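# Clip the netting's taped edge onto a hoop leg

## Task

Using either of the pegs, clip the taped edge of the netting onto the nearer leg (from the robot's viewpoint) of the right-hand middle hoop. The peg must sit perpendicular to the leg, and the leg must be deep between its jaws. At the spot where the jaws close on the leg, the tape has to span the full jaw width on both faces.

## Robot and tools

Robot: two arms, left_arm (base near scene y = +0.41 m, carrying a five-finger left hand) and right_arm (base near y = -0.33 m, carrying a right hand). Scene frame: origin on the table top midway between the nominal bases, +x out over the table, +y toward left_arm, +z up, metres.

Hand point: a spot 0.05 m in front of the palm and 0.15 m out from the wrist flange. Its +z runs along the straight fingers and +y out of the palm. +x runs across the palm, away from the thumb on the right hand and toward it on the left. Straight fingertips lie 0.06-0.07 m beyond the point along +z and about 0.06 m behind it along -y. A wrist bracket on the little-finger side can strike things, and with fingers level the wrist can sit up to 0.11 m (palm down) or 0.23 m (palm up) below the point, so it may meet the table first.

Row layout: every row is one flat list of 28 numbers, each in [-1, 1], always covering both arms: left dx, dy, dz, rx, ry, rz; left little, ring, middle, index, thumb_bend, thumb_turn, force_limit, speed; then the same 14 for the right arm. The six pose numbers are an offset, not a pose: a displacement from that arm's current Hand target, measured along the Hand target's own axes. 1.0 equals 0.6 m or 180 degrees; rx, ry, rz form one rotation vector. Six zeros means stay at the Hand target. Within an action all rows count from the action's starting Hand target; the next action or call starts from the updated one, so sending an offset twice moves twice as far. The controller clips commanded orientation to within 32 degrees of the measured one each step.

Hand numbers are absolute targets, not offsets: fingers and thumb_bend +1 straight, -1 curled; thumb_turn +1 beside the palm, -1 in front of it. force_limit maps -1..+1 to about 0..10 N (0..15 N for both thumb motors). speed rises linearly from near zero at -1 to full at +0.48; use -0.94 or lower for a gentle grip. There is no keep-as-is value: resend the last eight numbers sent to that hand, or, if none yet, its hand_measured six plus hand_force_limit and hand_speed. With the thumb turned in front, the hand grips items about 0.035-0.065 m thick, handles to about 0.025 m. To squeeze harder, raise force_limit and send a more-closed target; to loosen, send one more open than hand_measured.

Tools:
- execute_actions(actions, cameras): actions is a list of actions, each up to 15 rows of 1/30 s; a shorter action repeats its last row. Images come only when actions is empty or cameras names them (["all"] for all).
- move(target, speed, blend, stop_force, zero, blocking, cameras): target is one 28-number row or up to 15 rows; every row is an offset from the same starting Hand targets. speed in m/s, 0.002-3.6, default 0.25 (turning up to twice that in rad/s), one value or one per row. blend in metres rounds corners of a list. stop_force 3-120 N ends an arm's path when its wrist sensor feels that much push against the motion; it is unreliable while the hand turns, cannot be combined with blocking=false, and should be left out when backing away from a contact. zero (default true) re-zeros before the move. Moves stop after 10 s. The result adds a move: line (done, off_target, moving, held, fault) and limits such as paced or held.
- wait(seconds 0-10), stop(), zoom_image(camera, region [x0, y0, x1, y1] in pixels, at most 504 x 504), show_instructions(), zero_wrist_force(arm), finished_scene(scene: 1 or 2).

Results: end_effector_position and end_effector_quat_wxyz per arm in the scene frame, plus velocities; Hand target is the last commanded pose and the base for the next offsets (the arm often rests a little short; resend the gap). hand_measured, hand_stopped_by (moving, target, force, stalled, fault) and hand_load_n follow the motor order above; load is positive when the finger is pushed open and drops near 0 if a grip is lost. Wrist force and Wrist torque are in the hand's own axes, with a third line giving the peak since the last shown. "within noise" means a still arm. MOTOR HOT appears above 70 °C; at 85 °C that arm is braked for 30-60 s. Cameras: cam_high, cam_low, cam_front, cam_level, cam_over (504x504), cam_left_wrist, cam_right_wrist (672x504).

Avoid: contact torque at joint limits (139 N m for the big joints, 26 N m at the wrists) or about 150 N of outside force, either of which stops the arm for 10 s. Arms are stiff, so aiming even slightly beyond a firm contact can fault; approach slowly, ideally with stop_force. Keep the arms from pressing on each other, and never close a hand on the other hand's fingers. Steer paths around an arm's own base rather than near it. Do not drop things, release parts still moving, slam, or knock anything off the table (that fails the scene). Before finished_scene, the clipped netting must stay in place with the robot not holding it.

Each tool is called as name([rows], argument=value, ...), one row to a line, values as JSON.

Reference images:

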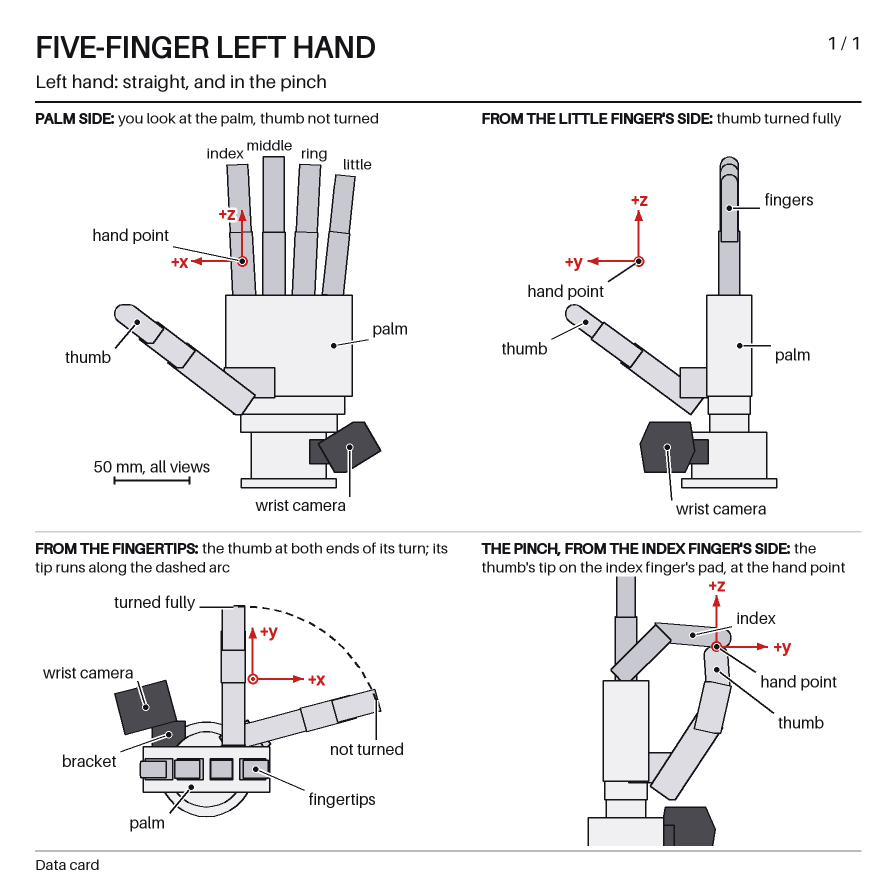

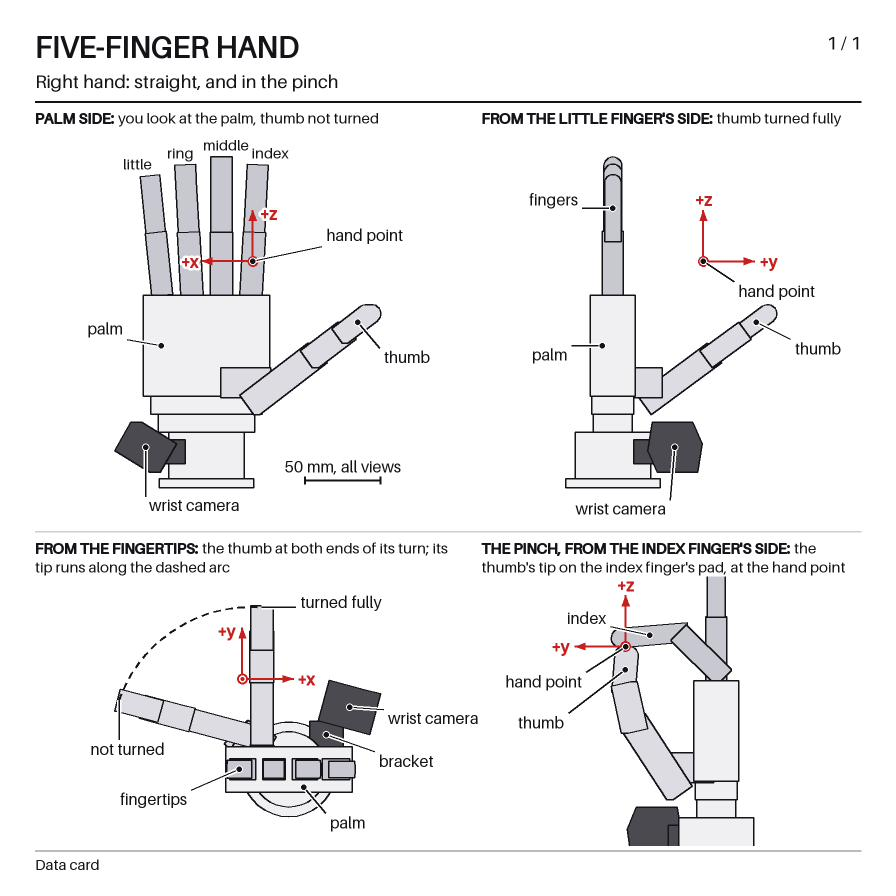

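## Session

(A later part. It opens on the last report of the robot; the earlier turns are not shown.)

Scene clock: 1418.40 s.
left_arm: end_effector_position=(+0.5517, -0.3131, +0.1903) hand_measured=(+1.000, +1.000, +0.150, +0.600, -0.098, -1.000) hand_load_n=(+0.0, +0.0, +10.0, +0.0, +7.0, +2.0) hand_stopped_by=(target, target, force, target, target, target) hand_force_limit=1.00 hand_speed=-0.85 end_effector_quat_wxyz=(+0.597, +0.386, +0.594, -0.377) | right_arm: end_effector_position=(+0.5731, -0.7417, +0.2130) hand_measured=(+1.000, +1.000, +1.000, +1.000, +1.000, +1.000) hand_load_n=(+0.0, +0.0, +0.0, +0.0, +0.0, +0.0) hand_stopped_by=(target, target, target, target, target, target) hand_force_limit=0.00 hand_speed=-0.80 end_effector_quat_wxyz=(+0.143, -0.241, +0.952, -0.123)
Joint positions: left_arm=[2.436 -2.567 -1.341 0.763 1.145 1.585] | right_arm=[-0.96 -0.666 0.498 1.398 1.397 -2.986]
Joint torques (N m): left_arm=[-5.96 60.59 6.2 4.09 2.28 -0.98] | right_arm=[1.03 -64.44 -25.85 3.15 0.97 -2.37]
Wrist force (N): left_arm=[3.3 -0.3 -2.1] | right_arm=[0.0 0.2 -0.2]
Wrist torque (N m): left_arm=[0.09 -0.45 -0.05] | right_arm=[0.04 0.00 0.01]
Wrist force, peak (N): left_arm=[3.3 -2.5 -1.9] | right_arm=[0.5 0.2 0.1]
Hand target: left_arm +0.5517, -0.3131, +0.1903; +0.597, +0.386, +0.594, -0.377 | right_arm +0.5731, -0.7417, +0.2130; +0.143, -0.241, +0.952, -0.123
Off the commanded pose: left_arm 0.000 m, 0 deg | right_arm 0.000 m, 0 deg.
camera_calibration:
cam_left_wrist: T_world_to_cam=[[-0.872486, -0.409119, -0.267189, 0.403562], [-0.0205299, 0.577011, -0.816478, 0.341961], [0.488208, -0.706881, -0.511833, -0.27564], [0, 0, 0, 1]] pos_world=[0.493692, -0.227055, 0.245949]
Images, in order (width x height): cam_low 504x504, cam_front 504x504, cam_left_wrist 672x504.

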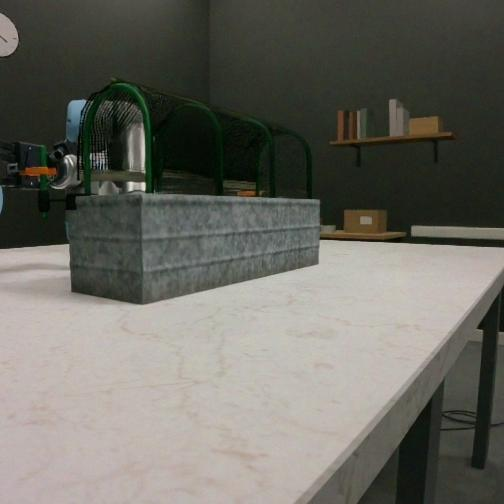

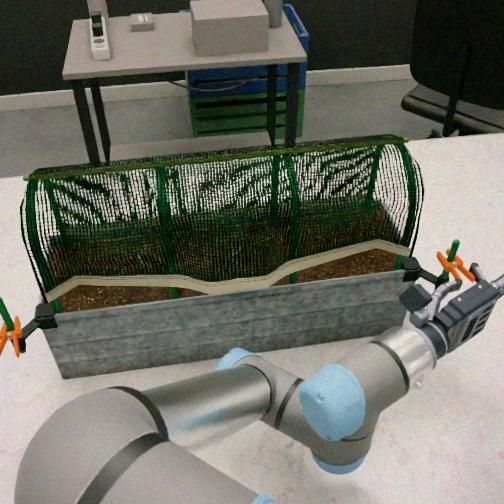

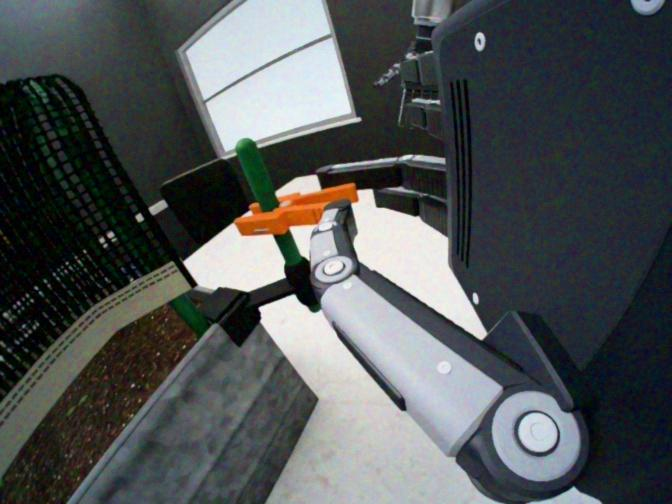

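execute_actions([
  [[0, -0.001, 0, 0, 0, 0, 1, 1, -0.16, 0.6, -0.09, -1, 1.0, -0.85, 0, 0, 0, 0, 0, 0, 1, 1, 1, 1, 1, 1, 0.0, -0.8]],
  [[0, 0, 0, 0, 0, 0, 1, 1, -0.19, 0.6, -0.09, -1, 1.0, -0.85, 0, 0, 0, 0, 0, 0, 1, 1, 1, 1, 1, 1, 0.0, -0.8]],
  [[0, -0.001, 0, 0, 0, 0, 1, 1, -0.19, 0.6, -0.08, -1, 1.0, -0.85, 0, 0, 0, 0, 0, 0, 1, 1, 1, 1, 1, 1, 0.0, -0.8]],
  [[0, 0, 0, 0, 0, 0, 1, 1, -0.22, 0.6, -0.08, -1, 1.0, -0.85, 0, 0, 0, 0, 0, 0, 1, 1, 1, 1, 1, 1, 0.0, -0.8]],
], cameras=["cam_front", "cam_left_wrist", "cam_low"])

zoom_image(camera="cam_left_wrist", region=[230, 130, 440, 280])

zoom_image(camera="cam_front", region=[432, 238, 482, 288])

Scene clock: 1427.13 s.
left_arm: end_effector_position=(+0.5506, -0.3136, +0.1903) hand_measured=(+1.000, +1.000, +0.128, +0.600, -0.078, -1.000) hand_load_n=(+0.0, +0.0, +10.0, +0.0, +6.5, +1.5) hand_stopped_by=(target, target, force, target, target, target) hand_force_limit=1.00 hand_speed=-0.85 end_effector_quat_wxyz=(+0.597, +0.386, +0.594, -0.377) | right_arm: end_effector_position=(+0.5731, -0.7417, +0.2130) hand_measured=(+1.000, +1.000, +1.000, +1.000, +1.000, +1.000) hand_load_n=(+0.5, +0.0, +0.0, +0.0, +0.0, +0.0) hand_stopped_by=(target, target, target, target, target, target) hand_force_limit=0.00 hand_speed=-0.80 end_effector_quat_wxyz=(+0.143, -0.241, +0.952, -0.123)
Joint positions: left_arm=[2.435 -2.567 -1.342 0.764 1.147 1.585] | right_arm=[-0.96 -0.666 0.498 1.398 1.397 -2.986]
Joint torques (N m): left_arm=[-6.57 60.55 6.45 4.04 2.31 -1.07] | right_arm=[-0.09 -64.48 -25.25 3.08 1.28 -2.4]
Wrist force (N): left_arm=[3.4 0.0 -2.2] | right_arm=[0.1 0.0 0.1]
Wrist torque (N m): left_arm=[0.05 -0.45 -0.04] | right_arm=[0.00 -0.03 0.01]
Wrist force, peak (N): left_arm=[3.5 0.0 -2.7] | right_arm=[0.5 -0.2 -0.1]
Hand target: left_arm +0.5506, -0.3136, +0.1903; +0.597, +0.386, +0.594, -0.377 | right_arm +0.5731, -0.7417, +0.2130; +0.143, -0.241, +0.952, -0.123
Off the commanded pose: left_arm 0.000 m, 0 deg | right_arm 0.000 m, 0 deg.
camera_calibration:
cam_left_wrist: T_world_to_cam=[[-0.872486, -0.409119, -0.267189, 0.402485], [-0.0205299, 0.577011, -0.816478, 0.342229], [0.488208, -0.706881, -0.511833, -0.275505], [0, 0, 0, 1]] pos_world=[0.492692, -0.227555, 0.245949]
Images, in order (width x height): cam_low 504x504, cam_front 504x504, cam_left_wrist 672x504.

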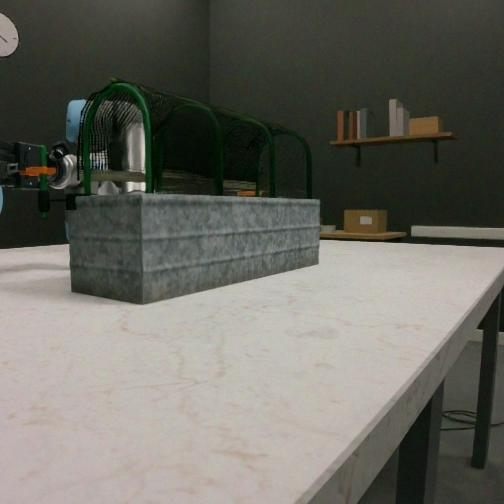

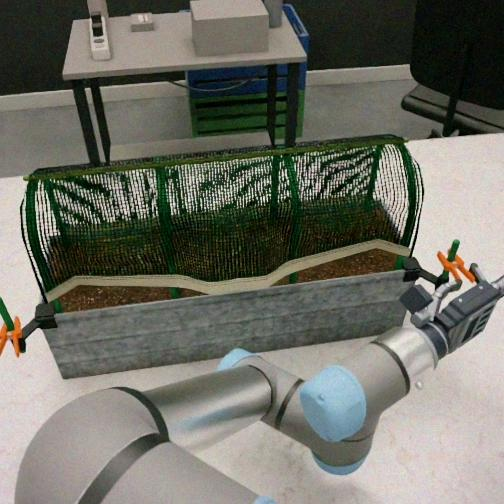

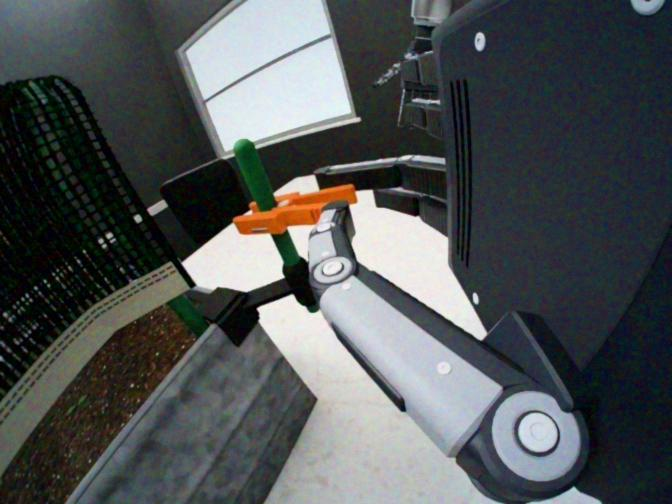

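Scaled by 2.400 from the camera's 672x504 image, which has a finer 960x720 frame.

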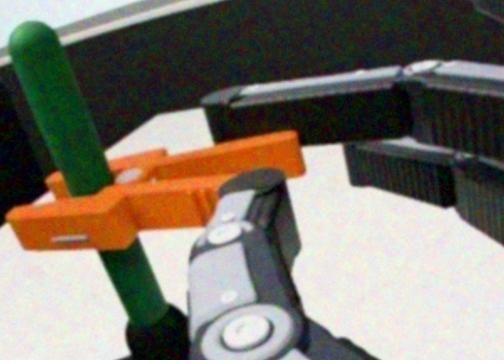

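Scaled by 10.080.

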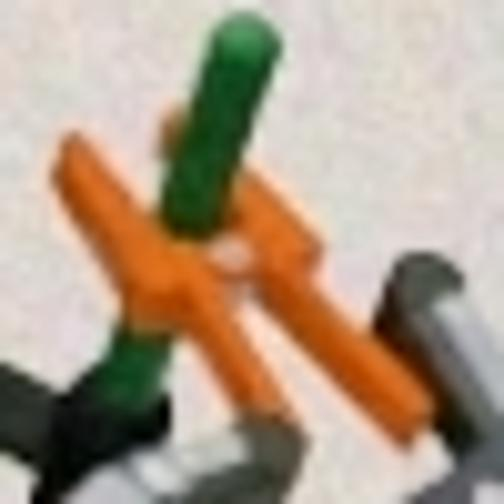

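execute_actions([
  [[0, -0.0064, -0.0018, 0, 0, 0, 1, 1, -0.22, 0.6, -0.08, -1, 1.0, -0.85, 0, 0, 0, 0, 0, 0, 1, 1, 1, 1, 1, 1, 0.0, -0.8]],
], cameras=["cam_front", "cam_left_wrist"])

zoom_image(camera="cam_front", region=[432, 238, 482, 288])

Scene clock: 1435.43 s.
left_arm: end_effector_position=(+0.5467, -0.3142, +0.1902) hand_measured=(+1.000, +1.000, +0.128, +0.600, -0.078, -1.000) hand_load_n=(-0.5, +0.0, +9.5, +0.0, +6.0, +1.5) hand_stopped_by=(target, target, force, target, target, target) hand_force_limit=1.00 hand_speed=-0.85 end_effector_quat_wxyz=(+0.597, +0.386, +0.594, -0.377) | right_arm: end_effector_position=(+0.5731, -0.7417, +0.2130) hand_measured=(+1.000, +1.000, +1.000, +1.000, +1.000, +1.000) hand_load_n=(+0.0, +0.0, +0.0, +0.0, +0.0, +0.0) hand_stopped_by=(target, target, target, target, target, target) hand_force_limit=0.00 hand_speed=-0.80 end_effector_quat_wxyz=(+0.143, -0.241, +0.952, -0.123)
Joint positions: left_arm=[2.43 -2.563 -1.35 0.768 1.152 1.585] | right_arm=[-0.96 -0.666 0.498 1.398 1.397 -2.986]
Joint torques (N m): left_arm=[-8.35 60.67 6.44 4.19 2.32 -1.14] | right_arm=[0.7 -64.6 -25.95 3.15 1.1 -2.34]
Wrist force (N): left_arm=[3.1 0.3 -2.7] | right_arm=[0.2 0.2 0.1]
Wrist torque (N m): left_arm=[0.08 -0.42 -0.07] | right_arm=[0.02 -0.03 0.02]
Wrist force, peak (N): left_arm=[3.3 1.1 -2.5] | right_arm=[0.5 0.3 -0.1]
Hand target: left_arm +0.5466, -0.3142, +0.1902; +0.597, +0.386, +0.594, -0.377 | right_arm +0.5731, -0.7417, +0.2130; +0.143, -0.241, +0.952, -0.123
Off the commanded pose: left_arm 0.000 m, 0 deg | right_arm 0.000 m, 0 deg.
camera_calibration:
cam_left_wrist: T_world_to_cam=[[-0.872486, -0.409119, -0.267189, 0.398722], [-0.0205299, 0.577011, -0.816478, 0.342412], [0.488208, -0.706881, -0.511833, -0.274028], [0, 0, 0, 1]] pos_world=[0.488692, -0.228155, 0.245849]
Images, in order (width x height): cam_front 504x504, cam_left_wrist 672x504.

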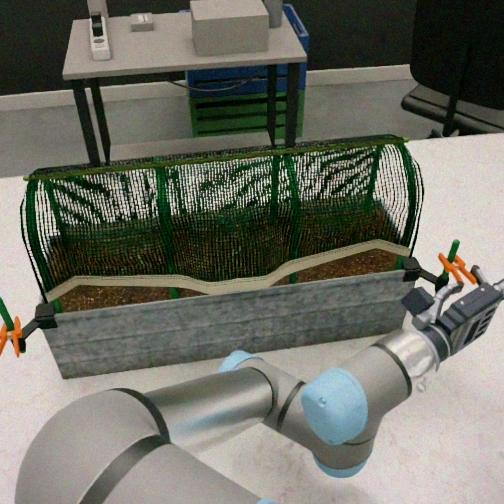

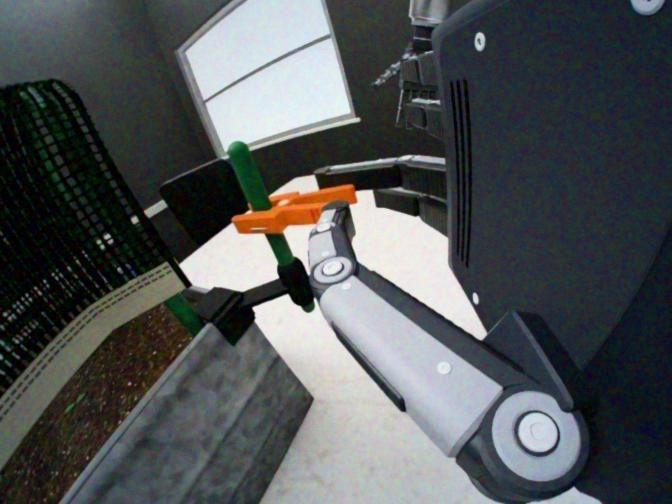

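Scaled by 10.080.

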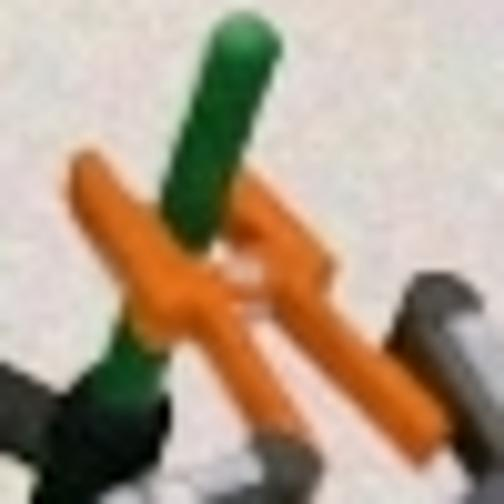

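execute_actions([
  [[0, -0.0096, -0.0027, 0, 0, 0, 1, 1, -0.22, 0.6, -0.08, -1, 1.0, -0.85, 0, 0, 0, 0, 0, 0, 1, 1, 1, 1, 1, 1, 0.0, -0.8]],
], cameras=["cam_front", "cam_left_wrist"])

zoom_image(camera="cam_front", region=[432, 238, 482, 288])

Scene clock: 1437.93 s.
left_arm: end_effector_position=(+0.5408, -0.3152, +0.1902) hand_measured=(+1.000, +1.000, +0.128, +0.600, -0.078, -1.000) hand_load_n=(+0.0, +0.0, +10.0, +0.0, +6.0, +1.0) hand_stopped_by=(target, target, force, target, target, target) hand_force_limit=1.00 hand_speed=-0.85 end_effector_quat_wxyz=(+0.597, +0.386, +0.594, -0.377) | right_arm: end_effector_position=(+0.5731, -0.7417, +0.2130) hand_measured=(+1.000, +1.000, +1.000, +1.000, +1.000, +1.000) hand_load_n=(+0.0, +0.0, +0.0, +0.0, +0.0, +0.0) hand_stopped_by=(target, target, target, target, target, target) hand_force_limit=0.00 hand_speed=-0.80 end_effector_quat_wxyz=(+0.143, -0.241, +0.952, -0.123)
Joint positions: left_arm=[2.423 -2.559 -1.361 0.774 1.159 1.585] | right_arm=[-0.96 -0.666 0.498 1.398 1.397 -2.986]
Joint torques (N m): left_arm=[-6.75 60.7 6.17 3.95 2.44 -1.13] | right_arm=[1.05 -64.63 -25.8 3.03 1.11 -2.31]
Wrist force (N): left_arm=[3.0 0.0 -2.4] | right_arm=[0.0 -0.1 -0.1]
Wrist torque (N m): left_arm=[0.06 -0.40 -0.06] | right_arm=[-0.01 -0.01 0.00]
Wrist force, peak (N): left_arm=[3.4 1.6 -2.3] | right_arm=[0.4 0.3 0.0]
Hand target: left_arm +0.5407, -0.3152, +0.1902; +0.597, +0.386, +0.594, -0.377 | right_arm +0.5731, -0.7417, +0.2130; +0.143, -0.241, +0.952, -0.123
Off the commanded pose: left_arm 0.000 m, 0 deg | right_arm 0.000 m, 0 deg.
camera_calibration:
cam_left_wrist: T_world_to_cam=[[-0.872486, -0.409119, -0.267189, 0.393166], [-0.0205299, 0.577011, -0.816478, 0.342867], [0.488208, -0.706881, -0.511833, -0.271854], [0, 0, 0, 1]] pos_world=[0.482792, -0.229155, 0.245849]
Images, in order (width x height): cam_front 504x504, cam_left_wrist 672x504.

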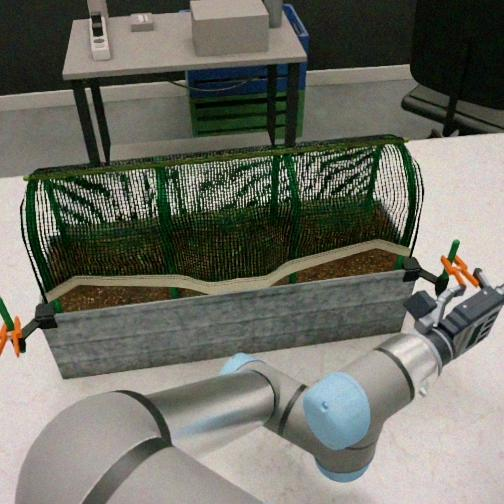

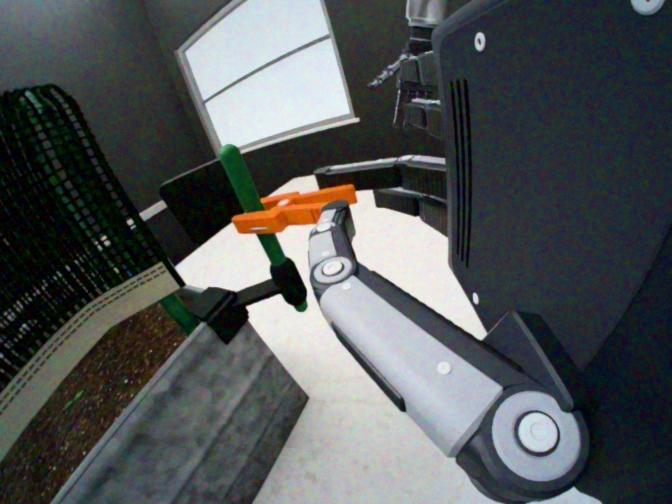

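Scaled by 10.080.

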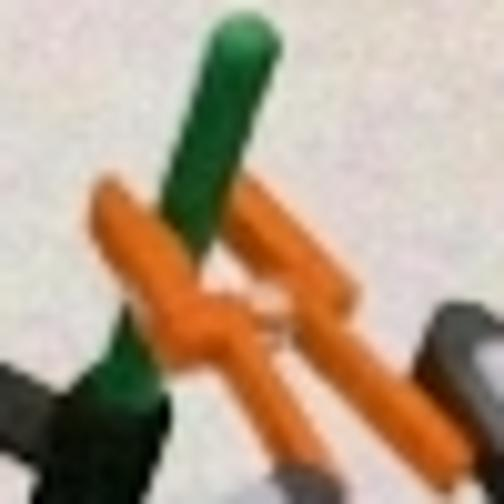

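execute_actions([
  [[0, -0.0128, -0.0036, 0, 0, 0, 1, 1, -0.22, 0.6, -0.08, -1, 1.0, -0.85, 0, 0, 0, 0, 0, 0, 1, 1, 1, 1, 1, 1, 0.0, -0.8]],
], cameras=["cam_front"])

zoom_image(camera="cam_front", region=[432, 238, 482, 288])

Scene clock: 1441.53 s.
left_arm: end_effector_position=(+0.5329, -0.3164, +0.1901) hand_measured=(+1.000, +1.000, +0.128, +0.600, -0.078, -1.000) hand_load_n=(+0.0, +0.0, +9.5, +0.0, +6.0, +1.5) hand_stopped_by=(target, target, force, target, target, target) hand_force_limit=1.00 hand_speed=-0.85 end_effector_quat_wxyz=(+0.597, +0.386, +0.594, -0.377) | right_arm: end_effector_position=(+0.5731, -0.7417, +0.2130) hand_measured=(+1.000, +1.000, +1.000, +1.000, +1.000, +1.000) hand_load_n=(+0.0, +0.0, +0.0, +0.0, +0.0, +0.0) hand_stopped_by=(target, target, target, target, target, target) hand_force_limit=0.00 hand_speed=-0.80 end_effector_quat_wxyz=(+0.143, -0.241, +0.952, -0.123)
Joint positions: left_arm=[2.413 -2.552 -1.375 0.783 1.169 1.585] | right_arm=[-0.96 -0.666 0.498 1.398 1.397 -2.986]
Joint torques (N m): left_arm=[-7.3 60.21 5.33 3.91 2.32 -1.2] | right_arm=[0.94 -64.31 -26.32 3.2 1.24 -2.31]
Wrist force (N): left_arm=[2.7 -0.4 -2.2] | right_arm=[0.2 0.0 -0.1]
Wrist torque (N m): left_arm=[0.01 -0.35 -0.07] | right_arm=[0.01 -0.03 0.02]
Wrist force, peak (N): left_arm=[3.4 -0.1 -2.4] | right_arm=[0.6 0.1 -0.3]
Hand target: left_arm +0.5329, -0.3164, +0.1901; +0.597, +0.386, +0.594, -0.377 | right_arm +0.5731, -0.7417, +0.2130; +0.143, -0.241, +0.952, -0.123
Off the commanded pose: left_arm 0.000 m, 0 deg | right_arm 0.000 m, 0 deg.
Images, in order (width x height): cam_front 504x504.

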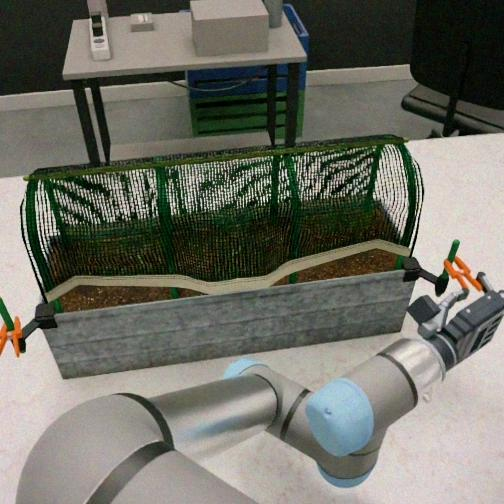

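Scaled by 10.080.

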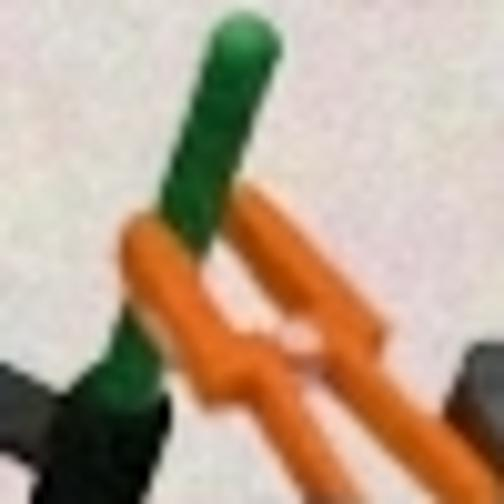

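move(target=[0, -0.048, -0.0138, 0, 0, 0, 1, 1, -0.22, 0.6, -0.08, -1, 1.0, -0.85, 0, 0, 0, 0, 0, 0, 1, 1, 1, 1, 1, 1, 0.0, -0.8], speed=0.05, cameras=["cam_front", "cam_left_wrist", "cam_over", "cam_high", "cam_low"])

zoom_image(camera="cam_front", region=[432, 238, 502, 308])

zoom_image(camera="cam_left_wrist", region=[220, 150, 430, 300])

Scene clock: 1445.93 s.
left_arm: end_effector_position=(+0.5034, -0.3210, +0.1897) hand_measured=(+1.000, +1.000, +0.128, +0.600, -0.078, -1.000) hand_load_n=(+0.0, +0.0, +10.0, +0.0, +7.5, +1.5) hand_stopped_by=(target, target, force, target, target, target) hand_force_limit=1.00 hand_speed=-0.85 end_effector_quat_wxyz=(+0.597, +0.386, +0.594, -0.377) | right_arm: end_effector_position=(+0.5731, -0.7417, +0.2130) hand_measured=(+1.000, +1.000, +1.000, +1.000, +1.000, +1.000) hand_load_n=(-0.5, +0.0, +0.0, +0.0, +0.0, +0.0) hand_stopped_by=(target, target, target, target, target, target) hand_force_limit=0.00 hand_speed=-0.80 end_effector_quat_wxyz=(+0.143, -0.241, +0.952, -0.123)
Joint positions: left_arm=[2.375 -2.531 -1.426 0.812 1.207 1.585] | right_arm=[-0.96 -0.666 0.498 1.398 1.397 -2.986]
Joint torques (N m): left_arm=[-8.58 59.07 6.16 4.45 2.38 -1.44] | right_arm=[1.15 -64.16 -26.67 3.27 1.2 -2.41]
Wrist force (N): left_arm=[2.7 -0.3 -1.8] | right_arm=[0.4 0.1 -0.1]
Wrist torque (N m): left_arm=[0.03 -0.32 -0.05] | right_arm=[0.03 -0.06 0.03]
Wrist force, peak (N): left_arm=[3.3 -0.1 -2.3] | right_arm=[0.4 -0.2 0.2]
Hand target: left_arm +0.5032, -0.3210, +0.1897; +0.597, +0.386, +0.594, -0.377 | right_arm +0.5731, -0.7417, +0.2130; +0.143, -0.241, +0.952, -0.123
Off the commanded pose: left_arm 0.000 m, 0 deg | right_arm 0.000 m, 0 deg.
move: done
camera_calibration:
cam_left_wrist: T_world_to_cam=[[-0.872486, -0.409119, -0.267189, 0.358156], [-0.0205299, 0.577011, -0.816478, 0.344982], [0.488208, -0.706881, -0.511833, -0.257929], [0, 0, 0, 1]] pos_world=[0.445492, -0.234855, 0.245349]
Images, in order (width x height): cam_high 504x504, cam_low 504x504, cam_front 504x504, cam_over 504x504, cam_left_wrist 672x504.

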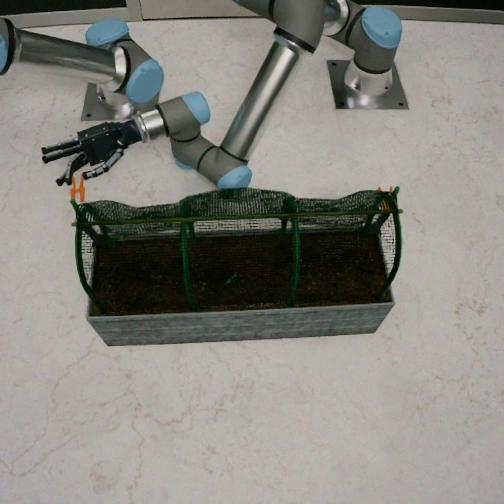

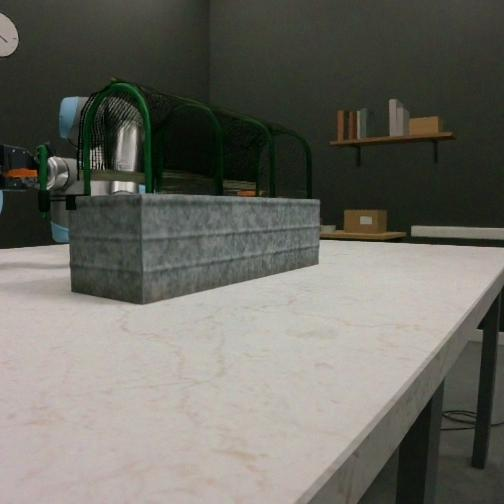

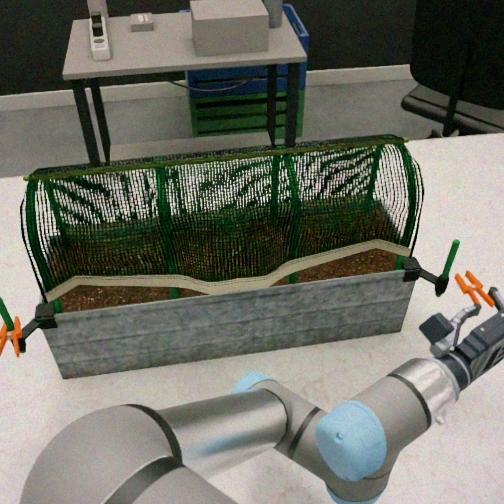

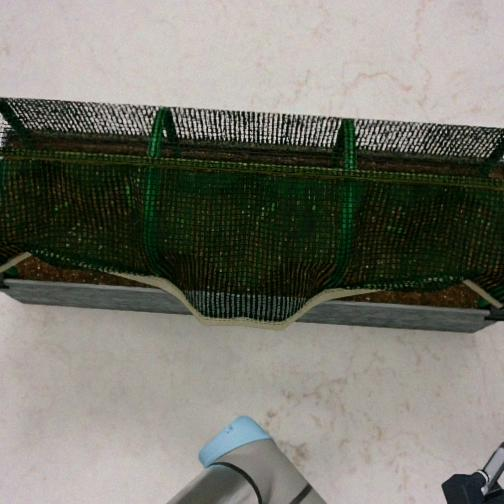

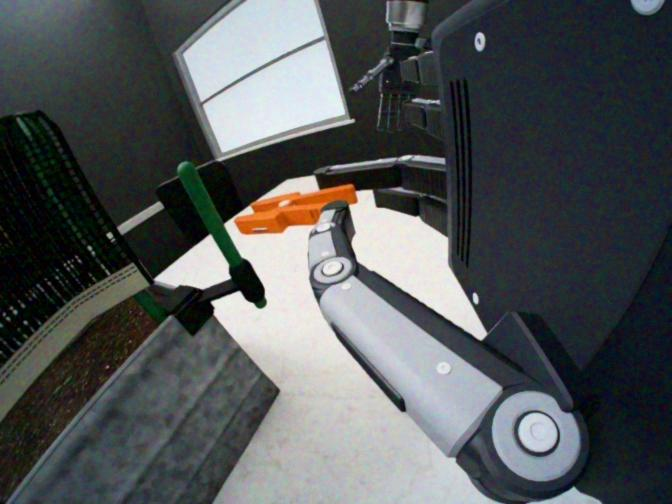

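Scaled by 7.200.

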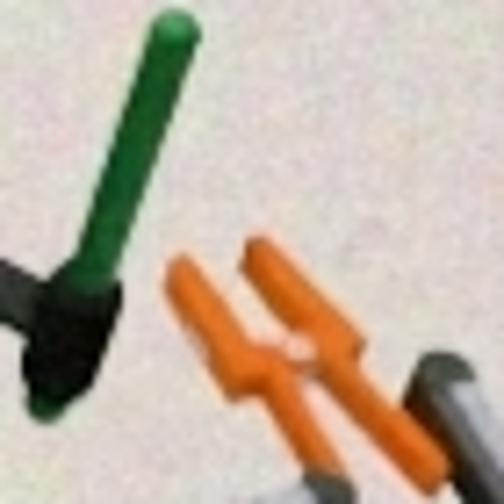

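Scaled by 2.400 from the camera's 672x504 image, which has a finer 960x720 frame.

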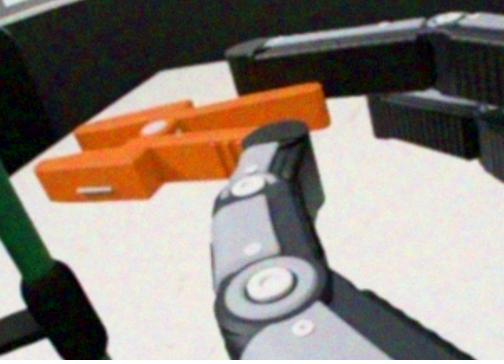

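zoom_image(camera="cam_front", region=[220, 210, 360, 310])

zoom_image(camera="cam_over", region=[270, 220, 430, 340])

Scaled by 3.600.

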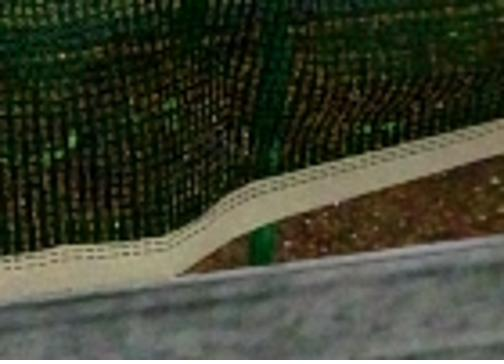

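Scaled by 3.150.

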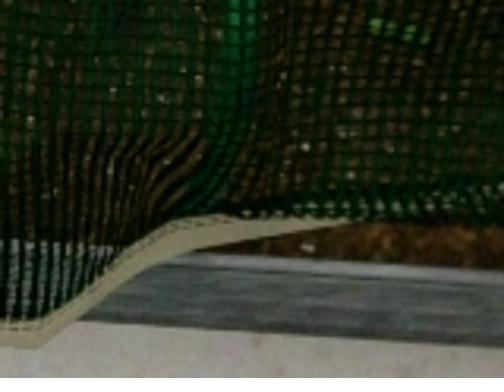

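move([
  [0, -0.0283, -0.0702, -0.01, 0, 0, 1, 1, -0.22, 1, -0.08, -1, 1.0, -0.7, 0, 0, 0, 0, 0, 0, 1, 1, 1, 1, 1, 1, 0.0, -0.8],
  [0.0245, 0.0713, -0.2445, -0.035, 0, 0, 1, 1, -0.22, 1, -0.08, -1, 1.0, -0.7, 0, 0, 0, 0, 0, 0, 1, 1, 1, 1, 1, 1, 0.0, -0.8],
  [0.0425, 0.1922, -0.279, -0.0444, 0, 0, 1, 1, -0.22, 1, -0.08, -1, 1.0, -0.7, 0, 0, 0, 0, 0, 0, 1, 1, 1, 1, 1, 1, 0.0, -0.8],
], speed=0.12, blend=0.03, cameras=["cam_front", "cam_left_wrist", "cam_over", "cam_level", "cam_low"])

Scene clock: 1488.17 s.
left_arm: end_effector_position=(+0.5379, -0.1206, +0.1662) hand_measured=(+1.000, +1.000, +0.128, +1.000, -0.078, -1.000) hand_load_n=(+0.0, +0.0, +10.5, +0.0, +8.0, +2.0) hand_stopped_by=(target, target, force, target, target, target) hand_force_limit=1.00 hand_speed=-0.70 end_effector_quat_wxyz=(+0.622, +0.343, +0.619, -0.334) | right_arm: end_effector_position=(+0.5731, -0.7417, +0.2130) hand_measured=(+1.000, +1.000, +1.000, +1.000, +1.000, +1.000) hand_load_n=(-0.5, +0.0, +0.0, +0.0, +0.0, +0.0) hand_stopped_by=(target, target, target, target, target, target) hand_force_limit=0.00 hand_speed=-0.80 end_effector_quat_wxyz=(+0.143, -0.241, +0.952, -0.123)
Joint positions: left_arm=[2.642 -2.397 -1.869 1.123 1.08 1.585] | right_arm=[-0.96 -0.666 0.498 1.398 1.397 -2.986]
Joint torques (N m): left_arm=[4.53 30.09 20.02 4.11 -1.72 -1.15] | right_arm=[0.4 -64.88 -26.25 3.05 1.14 -2.24]
Wrist force (N): left_arm=[3.4 0.2 -2.2] | right_arm=[0.0 0.0 0.1]
Wrist torque (N m): left_arm=[0.13 -0.44 0.00] | right_arm=[0.00 -0.01 0.00]
Wrist force, peak (N): left_arm=[3.7 0.0 -2.3] | right_arm=[0.6 -0.1 0.0]
Hand target: left_arm +0.5381, -0.1205, +0.1662; +0.622, +0.343, +0.619, -0.334 | right_arm +0.5731, -0.7417, +0.2130; +0.143, -0.241, +0.952, -0.123
Off the commanded pose: left_arm 0.000 m, 0 deg | right_arm 0.000 m, 0 deg.
move: done; blend cut to 0.0227 m at target 1
camera_calibration:
cam_left_wrist: T_world_to_cam=[[-0.806813, -0.526754, -0.267548, 0.414419], [-0.0994687, 0.567497, -0.817345, 0.252467], [0.582373, -0.632832, -0.51026, -0.187143], [0, 0, 0, 1]] pos_world=[0.468458, -0.0434078, 0.221738]
Images, in order (width x height): cam_low 504x504, cam_front 504x504, cam_level 504x504, cam_over 504x504, cam_left_wrist 672x504.

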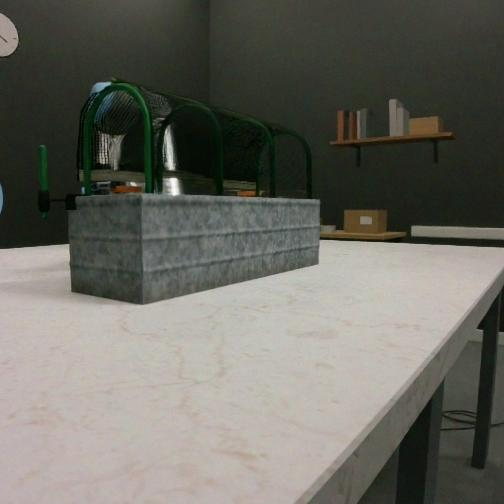

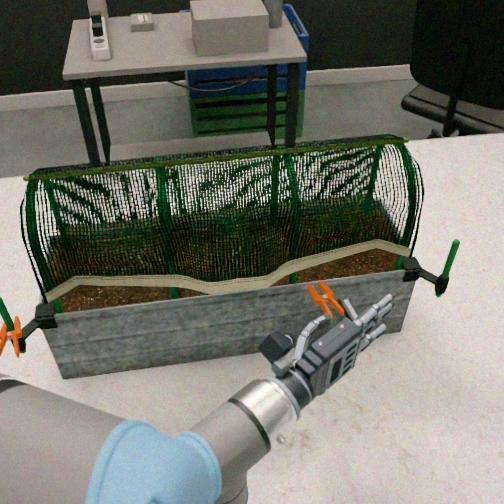

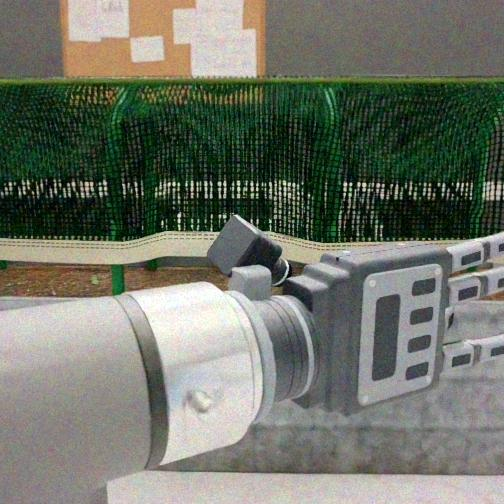

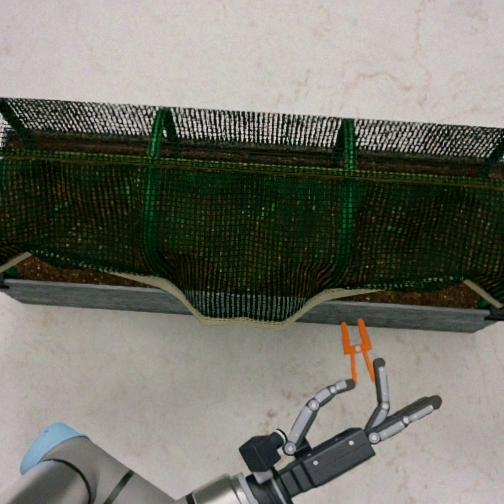

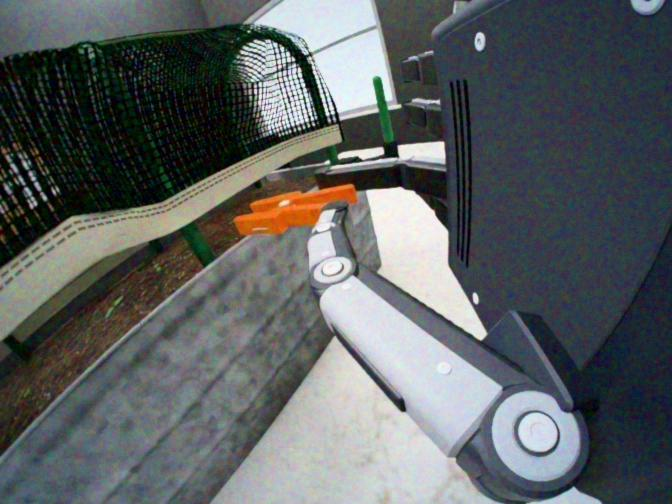

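zoom_image(camera="cam_over", region=[290, 250, 410, 400])

zoom_image(camera="cam_front", region=[250, 230, 370, 330])

zoom_image(camera="cam_left_wrist", region=[150, 130, 390, 300])

zoom_image(camera="cam_low", region=[60, 140, 200, 220])

Scaled by 3.360.

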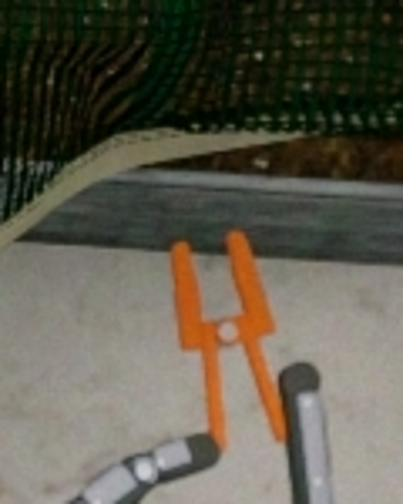

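Scaled by 4.200.

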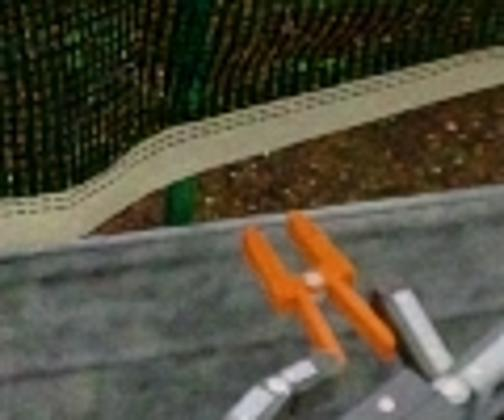

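Scaled by 2.100 from the camera's 672x504 image, which has a finer 960x720 frame.

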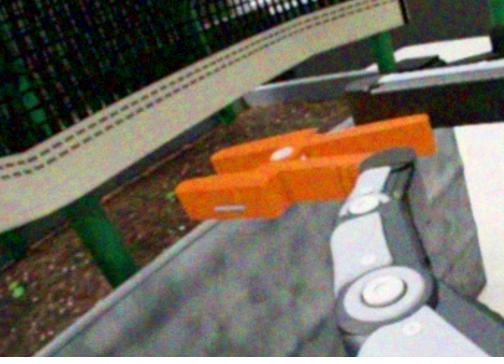

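Scaled by 3.600.

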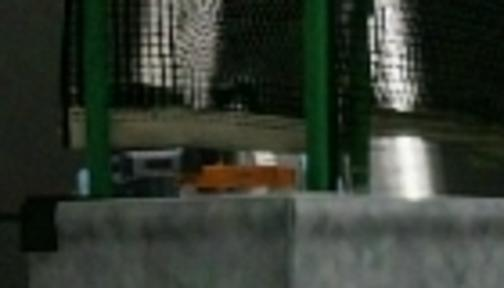

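zoom_image(camera="cam_low", region=[75, 155, 185, 205])

zoom_image(camera="cam_level", region=[200, 200, 504, 340])

Scaled by 4.582.

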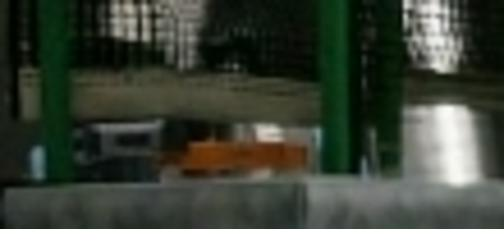

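Scaled by 1.658.

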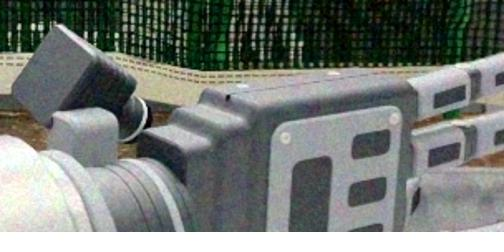

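zoom_image(camera="cam_level", region=[270, 200, 400, 290])

zoom_image(camera="cam_level", region=[60, 200, 240, 310])

Scaled by 3.877.

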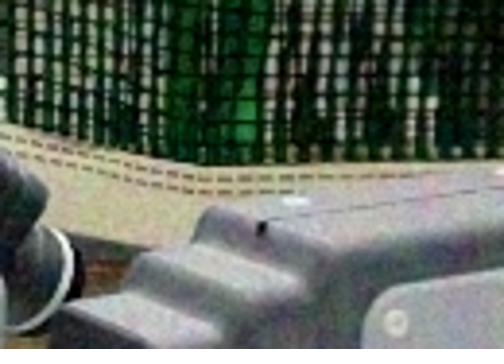

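Scaled by 2.800.

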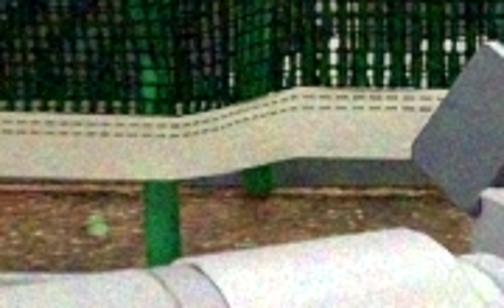

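zoom_image(camera="cam_low", region=[120, 150, 190, 200])

zoom_image(camera="cam_low", region=[80, 150, 150, 200])

Scaled by 7.200.

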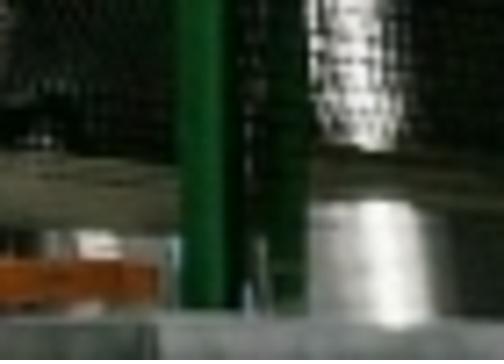

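Scaled by 7.200.

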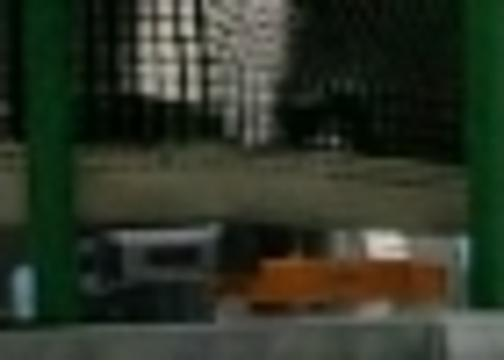

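zoom_image(camera="cam_front", region=[270, 240, 330, 300])

zoom_image(camera="cam_level", region=[100, 225, 180, 305])

Scaled by 8.400.

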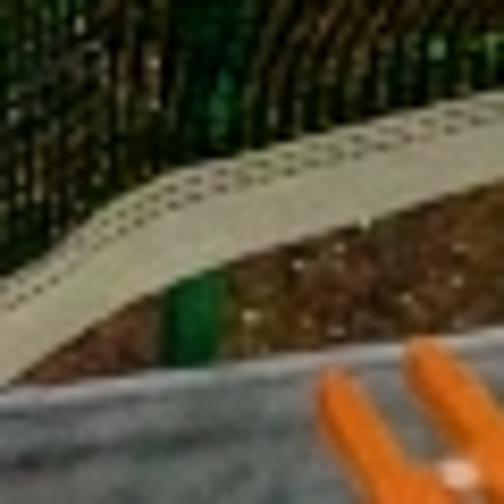

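Scaled by 6.300.

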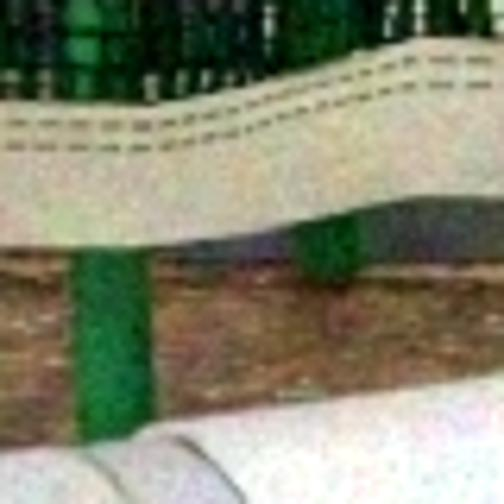

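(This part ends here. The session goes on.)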